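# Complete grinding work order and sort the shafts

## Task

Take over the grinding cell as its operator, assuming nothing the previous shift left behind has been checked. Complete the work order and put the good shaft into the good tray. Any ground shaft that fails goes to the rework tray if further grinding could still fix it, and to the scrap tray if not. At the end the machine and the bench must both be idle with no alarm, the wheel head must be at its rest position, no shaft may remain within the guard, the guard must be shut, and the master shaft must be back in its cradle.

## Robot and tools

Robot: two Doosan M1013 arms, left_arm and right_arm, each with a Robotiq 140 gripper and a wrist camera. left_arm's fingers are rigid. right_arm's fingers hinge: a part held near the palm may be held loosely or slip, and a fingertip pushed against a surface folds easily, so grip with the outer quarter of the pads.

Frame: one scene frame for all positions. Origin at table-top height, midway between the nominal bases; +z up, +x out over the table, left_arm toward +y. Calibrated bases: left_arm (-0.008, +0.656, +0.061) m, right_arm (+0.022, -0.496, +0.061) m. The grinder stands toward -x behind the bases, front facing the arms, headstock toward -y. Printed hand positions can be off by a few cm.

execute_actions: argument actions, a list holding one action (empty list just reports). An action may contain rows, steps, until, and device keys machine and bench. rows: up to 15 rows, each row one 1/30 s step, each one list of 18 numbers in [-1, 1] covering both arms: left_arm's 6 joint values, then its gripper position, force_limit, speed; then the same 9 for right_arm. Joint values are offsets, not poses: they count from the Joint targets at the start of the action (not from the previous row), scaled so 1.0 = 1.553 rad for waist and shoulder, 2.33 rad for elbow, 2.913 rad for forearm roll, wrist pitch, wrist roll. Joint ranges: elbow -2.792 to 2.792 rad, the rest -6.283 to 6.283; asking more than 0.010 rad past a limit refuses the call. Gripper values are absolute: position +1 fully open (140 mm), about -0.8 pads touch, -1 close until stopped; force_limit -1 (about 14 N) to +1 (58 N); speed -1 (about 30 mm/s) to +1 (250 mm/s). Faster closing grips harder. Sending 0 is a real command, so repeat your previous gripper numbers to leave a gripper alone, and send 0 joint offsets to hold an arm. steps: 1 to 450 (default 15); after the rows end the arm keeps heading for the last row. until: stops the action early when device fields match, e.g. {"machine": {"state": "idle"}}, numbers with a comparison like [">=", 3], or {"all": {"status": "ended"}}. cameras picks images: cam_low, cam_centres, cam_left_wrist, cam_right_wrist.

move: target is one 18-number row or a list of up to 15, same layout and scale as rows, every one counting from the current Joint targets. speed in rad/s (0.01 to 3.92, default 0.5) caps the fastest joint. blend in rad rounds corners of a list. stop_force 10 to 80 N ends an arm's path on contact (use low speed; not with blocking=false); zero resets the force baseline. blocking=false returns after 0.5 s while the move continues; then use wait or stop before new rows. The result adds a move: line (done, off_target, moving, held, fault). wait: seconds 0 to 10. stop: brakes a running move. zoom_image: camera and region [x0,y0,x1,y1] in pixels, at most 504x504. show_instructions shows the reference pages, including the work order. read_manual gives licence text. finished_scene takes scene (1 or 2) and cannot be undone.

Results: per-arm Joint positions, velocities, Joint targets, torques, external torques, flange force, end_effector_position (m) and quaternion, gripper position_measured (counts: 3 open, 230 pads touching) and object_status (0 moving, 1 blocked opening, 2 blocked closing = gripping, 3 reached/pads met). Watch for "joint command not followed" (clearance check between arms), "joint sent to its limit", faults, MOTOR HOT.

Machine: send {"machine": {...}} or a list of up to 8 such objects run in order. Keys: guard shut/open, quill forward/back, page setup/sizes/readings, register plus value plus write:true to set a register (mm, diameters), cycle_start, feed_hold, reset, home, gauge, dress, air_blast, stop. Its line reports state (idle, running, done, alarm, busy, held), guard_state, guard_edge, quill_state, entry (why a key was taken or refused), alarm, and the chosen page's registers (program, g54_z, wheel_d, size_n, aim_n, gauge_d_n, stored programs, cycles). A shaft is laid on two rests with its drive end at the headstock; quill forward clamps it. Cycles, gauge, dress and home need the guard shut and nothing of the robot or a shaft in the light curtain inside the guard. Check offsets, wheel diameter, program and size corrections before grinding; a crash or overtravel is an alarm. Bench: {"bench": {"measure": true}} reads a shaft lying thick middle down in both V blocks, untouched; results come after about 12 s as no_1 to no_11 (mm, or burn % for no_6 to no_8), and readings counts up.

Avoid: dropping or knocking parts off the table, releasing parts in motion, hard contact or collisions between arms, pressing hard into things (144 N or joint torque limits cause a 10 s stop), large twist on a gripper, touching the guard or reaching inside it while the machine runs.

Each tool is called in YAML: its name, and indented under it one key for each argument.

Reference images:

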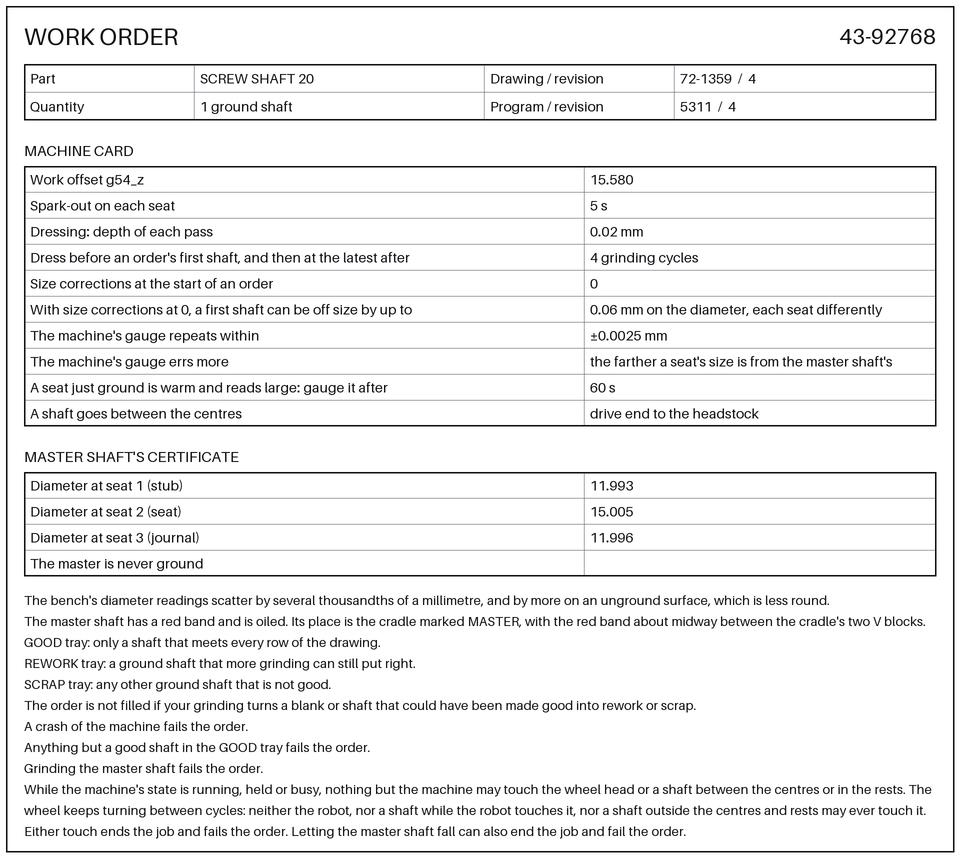

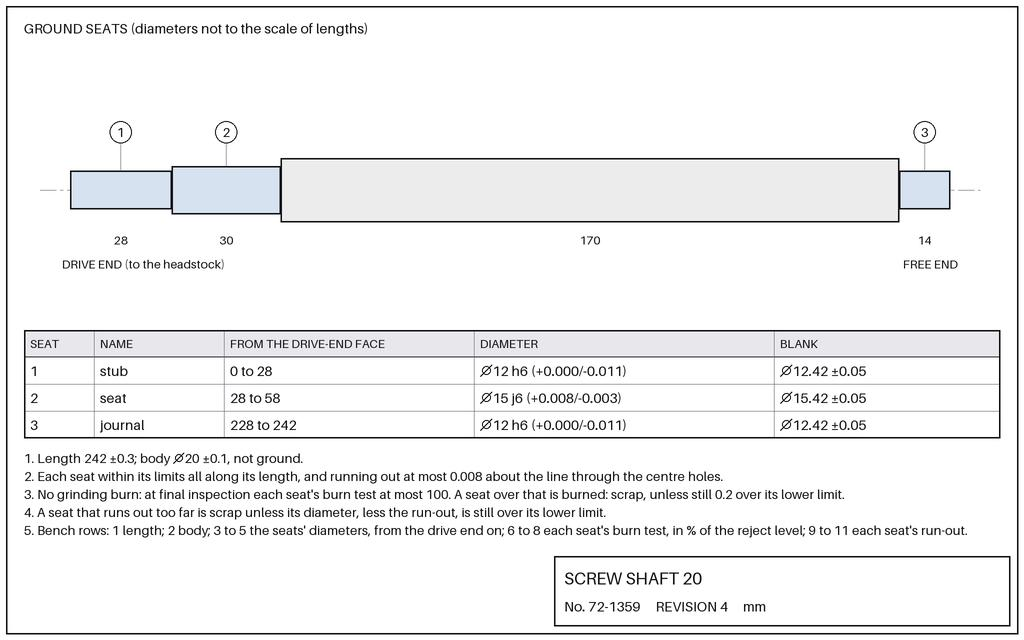

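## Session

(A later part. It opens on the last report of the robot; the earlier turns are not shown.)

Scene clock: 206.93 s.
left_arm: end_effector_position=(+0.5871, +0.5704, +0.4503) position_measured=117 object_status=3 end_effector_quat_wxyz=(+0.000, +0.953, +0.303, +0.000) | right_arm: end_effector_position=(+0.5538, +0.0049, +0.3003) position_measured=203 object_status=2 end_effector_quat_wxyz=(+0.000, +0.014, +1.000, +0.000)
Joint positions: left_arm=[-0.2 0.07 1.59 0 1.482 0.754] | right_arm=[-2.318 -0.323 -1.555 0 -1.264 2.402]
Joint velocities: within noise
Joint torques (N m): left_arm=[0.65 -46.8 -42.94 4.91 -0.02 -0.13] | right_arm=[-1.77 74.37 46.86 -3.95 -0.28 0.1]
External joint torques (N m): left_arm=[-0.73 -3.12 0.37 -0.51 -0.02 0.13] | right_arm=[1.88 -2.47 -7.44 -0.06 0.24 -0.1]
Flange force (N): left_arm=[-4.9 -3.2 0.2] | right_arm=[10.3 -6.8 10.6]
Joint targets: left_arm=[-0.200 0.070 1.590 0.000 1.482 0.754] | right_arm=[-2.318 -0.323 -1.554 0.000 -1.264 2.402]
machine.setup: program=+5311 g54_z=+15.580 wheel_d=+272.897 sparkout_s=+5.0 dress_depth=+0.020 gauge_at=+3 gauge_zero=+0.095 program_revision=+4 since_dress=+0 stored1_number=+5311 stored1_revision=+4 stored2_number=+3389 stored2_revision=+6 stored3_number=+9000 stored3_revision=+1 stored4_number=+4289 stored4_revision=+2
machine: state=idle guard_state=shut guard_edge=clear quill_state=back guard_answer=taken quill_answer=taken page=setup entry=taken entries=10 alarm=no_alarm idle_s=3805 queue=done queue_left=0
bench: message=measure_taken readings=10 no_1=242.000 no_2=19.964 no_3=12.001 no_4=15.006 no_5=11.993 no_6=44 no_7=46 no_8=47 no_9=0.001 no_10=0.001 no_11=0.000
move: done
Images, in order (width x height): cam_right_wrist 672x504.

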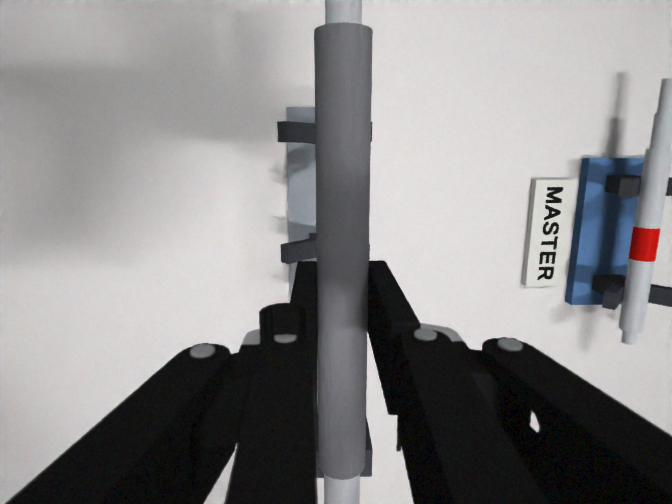

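move:
  target: [0,0,0,0,0,0,0.1,0.2,-1,-0.6421,0.3144,-0.2287,0,0.0153,0.1867,-1,0.2,-1]
  speed: 0.5
  cameras: ["cam_right_wrist","cam_low"]

Scene clock: 209.50 s.
left_arm: end_effector_position=(+0.5871, +0.5704, +0.4503) position_measured=117 object_status=3 end_effector_quat_wxyz=(+0.000, +0.953, +0.303, +0.000) | right_arm: end_effector_position=(+0.4303, -0.6117, +0.3005) position_measured=203 object_status=2 end_effector_quat_wxyz=(+0.000, +0.707, +0.708, +0.000)
Joint positions: left_arm=[-0.2 0.07 1.59 0 1.482 0.754] | right_arm=[-3.315 0.165 -2.087 0 -1.219 2.946]
Joint velocities: within noise
Joint torques (N m): left_arm=[0.94 -46.9 -42.99 4.91 -0.02 -0.09] | right_arm=[-2.16 23.64 46.69 -3.94 -0.22 0.12]
External joint torques (N m): left_arm=[-0.89 -3.04 0.44 -0.51 -0.02 0.09] | right_arm=[2.16 -1.72 -7.74 -0.02 0.21 -0.12]
Flange force (N): left_arm=[-5.1 -3.0 0.3] | right_arm=[6.9 -6.6 12.3]
Joint targets: left_arm=[-0.200 0.070 1.590 0.000 1.482 0.754] | right_arm=[-3.315 0.165 -2.087 0.000 -1.219 2.946]
machine.setup: program=+5311 g54_z=+15.580 wheel_d=+272.897 sparkout_s=+5.0 dress_depth=+0.020 gauge_at=+3 gauge_zero=+0.095 program_revision=+4 since_dress=+0 stored1_number=+5311 stored1_revision=+4 stored2_number=+3389 stored2_revision=+6 stored3_number=+9000 stored3_revision=+1 stored4_number=+4289 stored4_revision=+2
machine: state=idle guard_state=shut guard_edge=clear quill_state=back guard_answer=taken quill_answer=taken page=setup entry=taken entries=10 alarm=no_alarm idle_s=3807 queue=done queue_left=0
bench: message=measure_taken readings=10 no_1=242.000 no_2=19.964 no_3=12.001 no_4=15.006 no_5=11.993 no_6=44 no_7=46 no_8=47 no_9=0.001 no_10=0.001 no_11=0.000
move: done
Images, in order (width x height): cam_low 672x504, cam_right_wrist 672x504.

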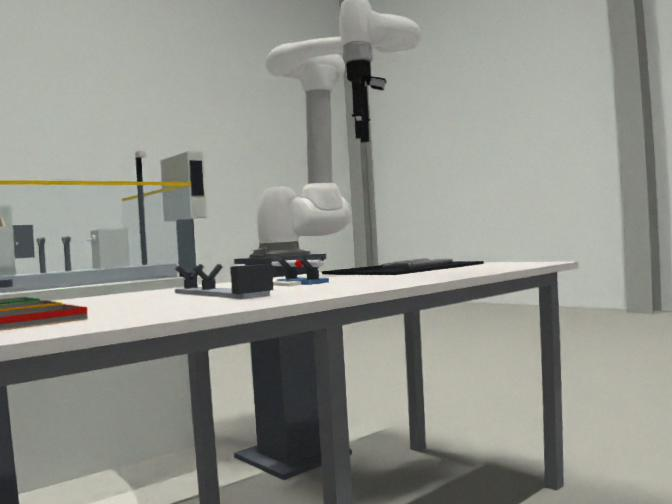

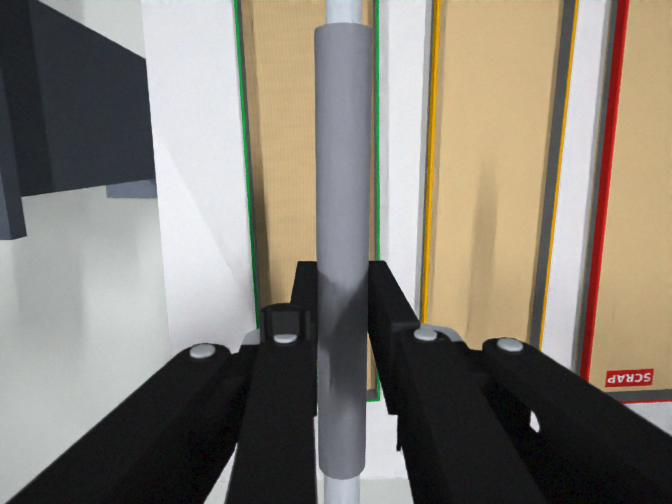

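move:
  target:
    - [0,0,0,0,0,0,0.1,0.2,-1,-0.0039,-0.0406,-0.0632,0,0.072,-0.0021,-1,0.2,-1]
    - [0,0,0,0,0,0,0.1,0.2,-1,-0.0039,-0.1273,-0.1073,0,0.1535,-0.0021,-1,0.2,-1]
  speed: [0.3,0.2]
  blend: [0.05,0]
  cameras: ["cam_right_wrist"]

zoom_image:
  camera: "cam_right_wrist"
  region: [84, 0, 588, 504]

Scene clock: 213.60 s.
left_arm: end_effector_position=(+0.5871, +0.5704, +0.4503) position_measured=117 object_status=3 end_effector_quat_wxyz=(+0.000, +0.953, +0.303, +0.000) | right_arm: end_effector_position=(+0.4166, -0.6116, +0.1004) position_measured=203 object_status=2 end_effector_quat_wxyz=(+0.000, +0.707, +0.708, +0.000)
Joint positions: left_arm=[-0.2 0.07 1.59 0 1.482 0.754] | right_arm=[-3.321 -0.033 -2.337 0 -0.772 2.94]
Joint velocities: within noise
Joint torques (N m): left_arm=[0.74 -46.9 -42.97 4.91 -0.03 -0.09] | right_arm=[-2.18 33.65 35.1 -2.83 -0.18 0.12]
External joint torques (N m): left_arm=[-0.61 -3.05 0.44 -0.5 -0.01 0.09] | right_arm=[2.07 -1.08 -6.18 -0.11 0.15 -0.12]
Flange force (N): left_arm=[-4.8 -3.3 0.3] | right_arm=[7.1 -7.2 7.5]
Joint targets: left_arm=[-0.200 0.070 1.590 0.000 1.482 0.754] | right_arm=[-3.321 -0.033 -2.337 0.000 -0.772 2.940]
machine.setup: program=+5311 g54_z=+15.580 wheel_d=+272.897 sparkout_s=+5.0 dress_depth=+0.020 gauge_at=+3 gauge_zero=+0.095 program_revision=+4 since_dress=+0 stored1_number=+5311 stored1_revision=+4 stored2_number=+3389 stored2_revision=+6 stored3_number=+9000 stored3_revision=+1 stored4_number=+4289 stored4_revision=+2
machine: state=idle guard_state=shut guard_edge=clear quill_state=back guard_answer=taken quill_answer=taken page=setup entry=taken entries=10 alarm=no_alarm idle_s=3811 queue=done queue_left=0
bench: message=measure_taken readings=10 no_1=242.000 no_2=19.964 no_3=12.001 no_4=15.006 no_5=11.993 no_6=44 no_7=46 no_8=47 no_9=0.001 no_10=0.001 no_11=0.000
move: done
Images, in order (width x height): cam_right_wrist 672x504.

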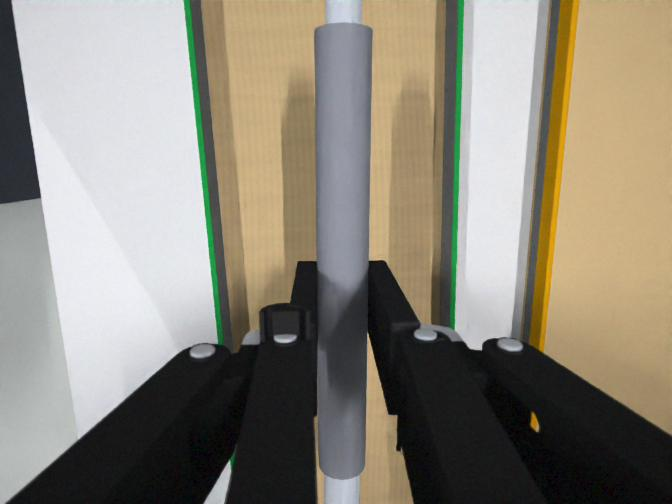

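Scaled by 1.000.

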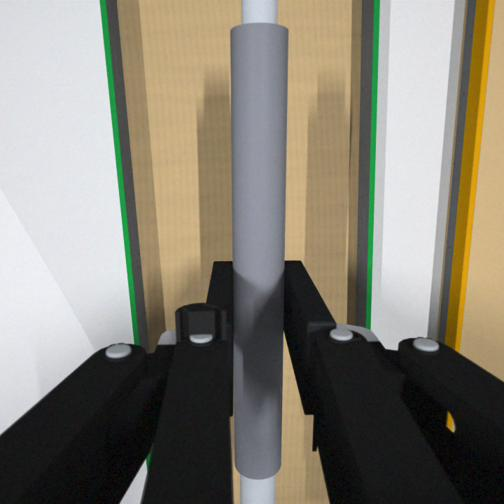

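move:
  target: [0,0,0,0,0,0,0.1,0.2,-1,0,-0.0806,-0.0228,0,0.0612,0,-1,0.2,-1]
  speed: 0.03
  stop_force: 12
  cameras: ["cam_right_wrist"]

Scene clock: 219.87 s.
left_arm: end_effector_position=(+0.5871, +0.5704, +0.4503) position_measured=117 object_status=3 end_effector_quat_wxyz=(+0.000, +0.953, +0.303, +0.000) | right_arm: end_effector_position=(+0.4172, -0.6117, +0.0374) position_measured=203 object_status=2 end_effector_quat_wxyz=(+0.000, +0.707, +0.708, +0.000)
Joint positions: left_arm=[-0.2 0.07 1.59 0 1.482 0.754] | right_arm=[-3.321 -0.145 -2.385 0 -0.613 2.94]
Joint velocities: within noise
Joint torques (N m): left_arm=[0.81 -46.72 -42.88 4.93 0 -0.09] | right_arm=[-1.39 21.6 18.43 -2.43 2.57 0.09]
External joint torques (N m): left_arm=[-0.75 -3.25 0.33 -0.53 -0.04 0.09] | right_arm=[1.28 17.17 5.39 0.01 -2.59 -0.09]
Flange force (N): left_arm=[-5.0 -3.2 0.2] | right_arm=[6.5 -11.9 -43.2]
Joint targets: left_arm=[-0.200 0.070 1.590 0.000 1.482 0.754] | right_arm=[-3.321 -0.145 -2.385 0.000 -0.613 2.940]
machine.setup: program=+5311 g54_z=+15.580 wheel_d=+272.897 sparkout_s=+5.0 dress_depth=+0.020 gauge_at=+3 gauge_zero=+0.095 program_revision=+4 since_dress=+0 stored1_number=+5311 stored1_revision=+4 stored2_number=+3389 stored2_revision=+6 stored3_number=+9000 stored3_revision=+1 stored4_number=+4289 stored4_revision=+2
machine: state=idle guard_state=shut guard_edge=clear quill_state=back guard_answer=taken quill_answer=taken page=setup entry=taken entries=10 alarm=no_alarm idle_s=3818 queue=done queue_left=0
bench: message=measure_taken readings=10 no_1=242.000 no_2=19.964 no_3=12.001 no_4=15.006 no_5=11.993 no_6=44 no_7=46 no_8=47 no_9=0.001 no_10=0.001 no_11=0.000
move: contact (right_arm); right_arm: the wrist pitch is farthest, 0.019 rad from its target
Images, in order (width x height): cam_right_wrist 672x504.

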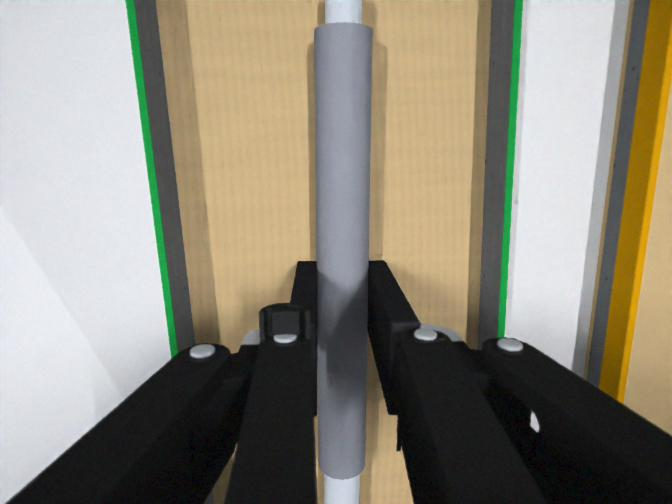

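execute_actions:
  actions:
    - {"rows":[[0,0,0,0,0,0,0.1,0.2,-1,0,-0.0,0,0,0,0,-0.3,0.2,-1]],"steps":60}
  cameras: ["cam_right_wrist"]

Scene clock: 222.20 s.
left_arm: end_effector_position=(+0.5871, +0.5704, +0.4503) position_measured=117 object_status=3 end_effector_quat_wxyz=(+0.000, +0.953, +0.303, +0.000) | right_arm: end_effector_position=(+0.4172, -0.6117, +0.0374) position_measured=167 object_status=3 end_effector_quat_wxyz=(+0.000, +0.707, +0.708, +0.000)
Joint positions: left_arm=[-0.2 0.07 1.59 0 1.482 0.754] | right_arm=[-3.321 -0.145 -2.385 0 -0.613 2.94]
Joint velocities: within noise
Joint torques (N m): left_arm=[0.85 -46.77 -42.84 4.89 -0.01 -0.09] | right_arm=[-2.08 38.33 27.67 -2.37 -0.2 0.08]
External joint torques (N m): left_arm=[-0.8 -3.17 0.31 -0.49 -0.03 0.1] | right_arm=[2.13 0.19 -3.7 -0.07 0.2 -0.08]
Flange force (N): left_arm=[-4.9 -3.1 0.1] | right_arm=[6.8 -5.5 2.6]
Joint targets: left_arm=[-0.200 0.070 1.590 0.000 1.482 0.754] | right_arm=[-3.321 -0.145 -2.385 0.000 -0.613 2.940]
machine.setup: program=+5311 g54_z=+15.580 wheel_d=+272.897 sparkout_s=+5.0 dress_depth=+0.020 gauge_at=+3 gauge_zero=+0.095 program_revision=+4 since_dress=+0 stored1_number=+5311 stored1_revision=+4 stored2_number=+3389 stored2_revision=+6 stored3_number=+9000 stored3_revision=+1 stored4_number=+4289 stored4_revision=+2
machine: state=idle guard_state=shut guard_edge=clear quill_state=back guard_answer=taken quill_answer=taken page=setup entry=taken entries=10 alarm=no_alarm idle_s=3820 queue=done queue_left=0
bench: message=measure_taken readings=10 no_1=242.000 no_2=19.964 no_3=12.001 no_4=15.006 no_5=11.993 no_6=44 no_7=46 no_8=47 no_9=0.001 no_10=0.001 no_11=0.000
Images, in order (width x height): cam_right_wrist 672x504.

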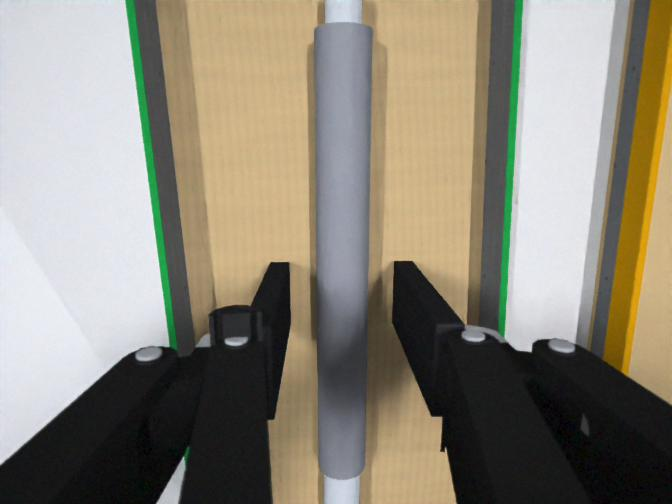

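move:
  target:
    - [0,0,0,0,0,0,0.1,0.2,-1,0,0.0721,0.0206,0,-0.0546,0,-0.3,0.2,-1]
    - [0,0,0,0,0,0,0.1,0.2,-1,0,0.1589,0.0647,0,-0.136,0,-0.3,0.2,-1]
  speed: [0.1,0.4]
  blend: [0.03,0]
  cameras: ["cam_right_wrist","cam_centres","cam_low"]

Scene clock: 225.03 s.
left_arm: end_effector_position=(+0.5871, +0.5704, +0.4503) position_measured=117 object_status=3 end_effector_quat_wxyz=(+0.000, +0.953, +0.303, +0.000) | right_arm: end_effector_position=(+0.4172, -0.6117, +0.2006) position_measured=167 object_status=3 end_effector_quat_wxyz=(+0.000, +0.707, +0.708, +0.000)
Joint positions: left_arm=[-0.2 0.07 1.59 0 1.482 0.754] | right_arm=[-3.321 0.102 -2.234 0 -1.009 2.94]
Joint velocities: within noise
Joint torques (N m): left_arm=[0.85 -46.63 -42.91 4.93 0.01 -0.08] | right_arm=[-2.56 24.7 39.64 -3.56 -0.06 0.1]
External joint torques (N m): left_arm=[-0.94 -3.27 0.35 -0.54 -0.05 0.08] | right_arm=[2.54 0.07 -4.39 -0.01 0.05 -0.1]
Flange force (N): left_arm=[-5.3 -3.1 0.2] | right_arm=[7.7 -5.3 5.2]
Joint targets: left_arm=[-0.200 0.070 1.590 0.000 1.482 0.754] | right_arm=[-3.321 0.102 -2.234 0.000 -1.009 2.940]
machine.setup: program=+5311 g54_z=+15.580 wheel_d=+272.897 sparkout_s=+5.0 dress_depth=+0.020 gauge_at=+3 gauge_zero=+0.095 program_revision=+4 since_dress=+0 stored1_number=+5311 stored1_revision=+4 stored2_number=+3389 stored2_revision=+6 stored3_number=+9000 stored3_revision=+1 stored4_number=+4289 stored4_revision=+2
machine: state=idle guard_state=shut guard_edge=clear quill_state=back guard_answer=taken quill_answer=taken page=setup entry=taken entries=10 alarm=no_alarm idle_s=3823 queue=done queue_left=0
bench: message=measure_taken readings=10 no_1=242.000 no_2=19.964 no_3=12.001 no_4=15.006 no_5=11.993 no_6=44 no_7=46 no_8=47 no_9=0.001 no_10=0.001 no_11=0.000
move: done
Images, in order (width x height): cam_low 672x504, cam_centres 672x504, cam_right_wrist 672x504.

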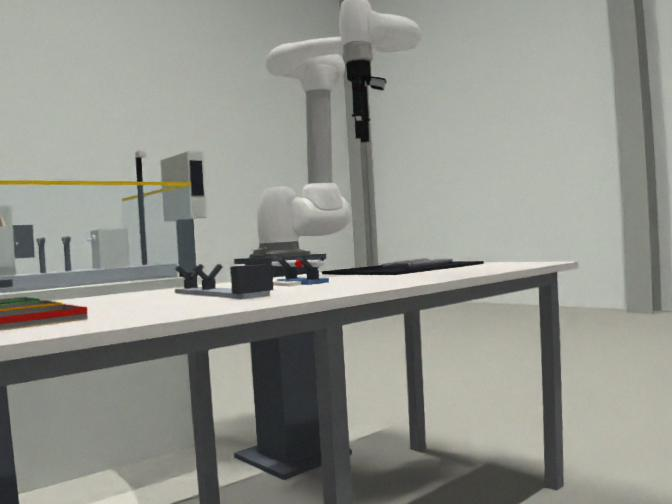

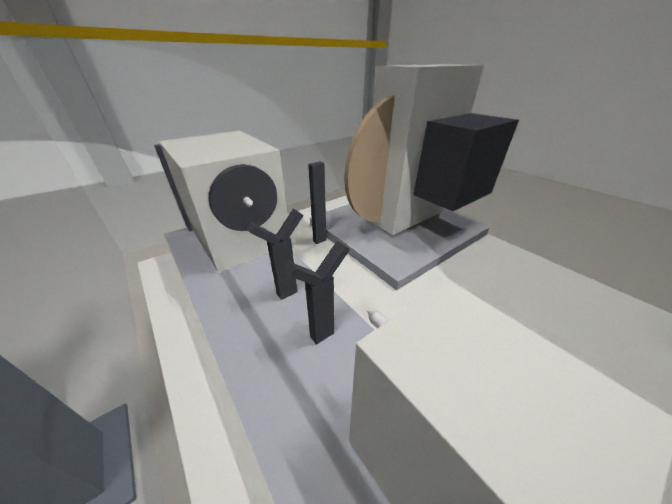

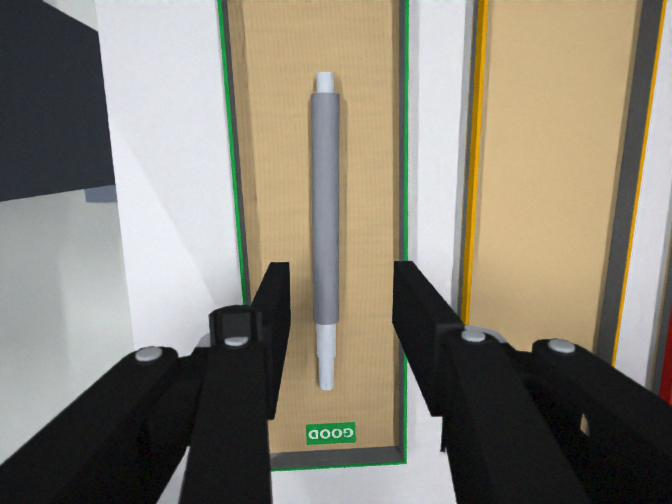

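execute_actions:
  actions:
    - {"machine":{"page":"readings"},"steps":5}
  cameras: []

Scene clock: 225.60 s.
left_arm: end_effector_position=(+0.5871, +0.5704, +0.4503) position_measured=117 object_status=3 end_effector_quat_wxyz=(+0.000, +0.953, +0.303, +0.000) | right_arm: end_effector_position=(+0.4172, -0.6117, +0.2007) position_measured=167 object_status=3 end_effector_quat_wxyz=(+0.000, +0.707, +0.708, +0.000)
Joint positions: left_arm=[-0.2 0.07 1.59 0 1.482 0.754] | right_arm=[-3.321 0.102 -2.234 0 -1.009 2.94]
Joint velocities: within noise
Joint torques (N m): left_arm=[0.96 -46.53 -42.87 4.89 0 -0.09] | right_arm=[-1.97 24.23 39.6 -3.49 -0.14 0.12]
External joint torques (N m): left_arm=[-0.91 -3.43 0.32 -0.48 -0.04 0.09] | right_arm=[1.87 0.84 -4.38 -0.1 0.13 -0.12]
Flange force (N): left_arm=[-5.4 -3.2 0.1] | right_arm=[6.4 -6.8 4.5]
Joint targets: left_arm=[-0.200 0.070 1.590 0.000 1.482 0.754] | right_arm=[-3.321 0.102 -2.234 0.000 -1.009 2.940]
Tool commands: left_gripper/position=+0.1 left_gripper/force_limit=+0.2 left_gripper/speed=-1.0 right_gripper/position=-0.3 right_gripper/force_limit=+0.2 right_gripper/speed=-1.0
machine.readings: gauge_d=+11.994 gauge_d_1=+0.000 gauge_d_2=+0.000 gauge_d_3=+0.000 pos_x=+0.000 pos_z=+0.000 load_peak=+0.0 cycles=+1
machine: state=idle guard_state=shut guard_edge=clear quill_state=back guard_answer=taken quill_answer=taken page=readings entry=taken entries=10 alarm=no_alarm idle_s=3823 queue=done queue_left=0
bench: message=measure_taken readings=10 no_1=242.000 no_2=19.964 no_3=12.001 no_4=15.006 no_5=11.993 no_6=44 no_7=46 no_8=47 no_9=0.001 no_10=0.001 no_11=0.000
No camera images: "cameras" was empty.

finished_scene:
  scene: 2

The scene is finished: the task was done.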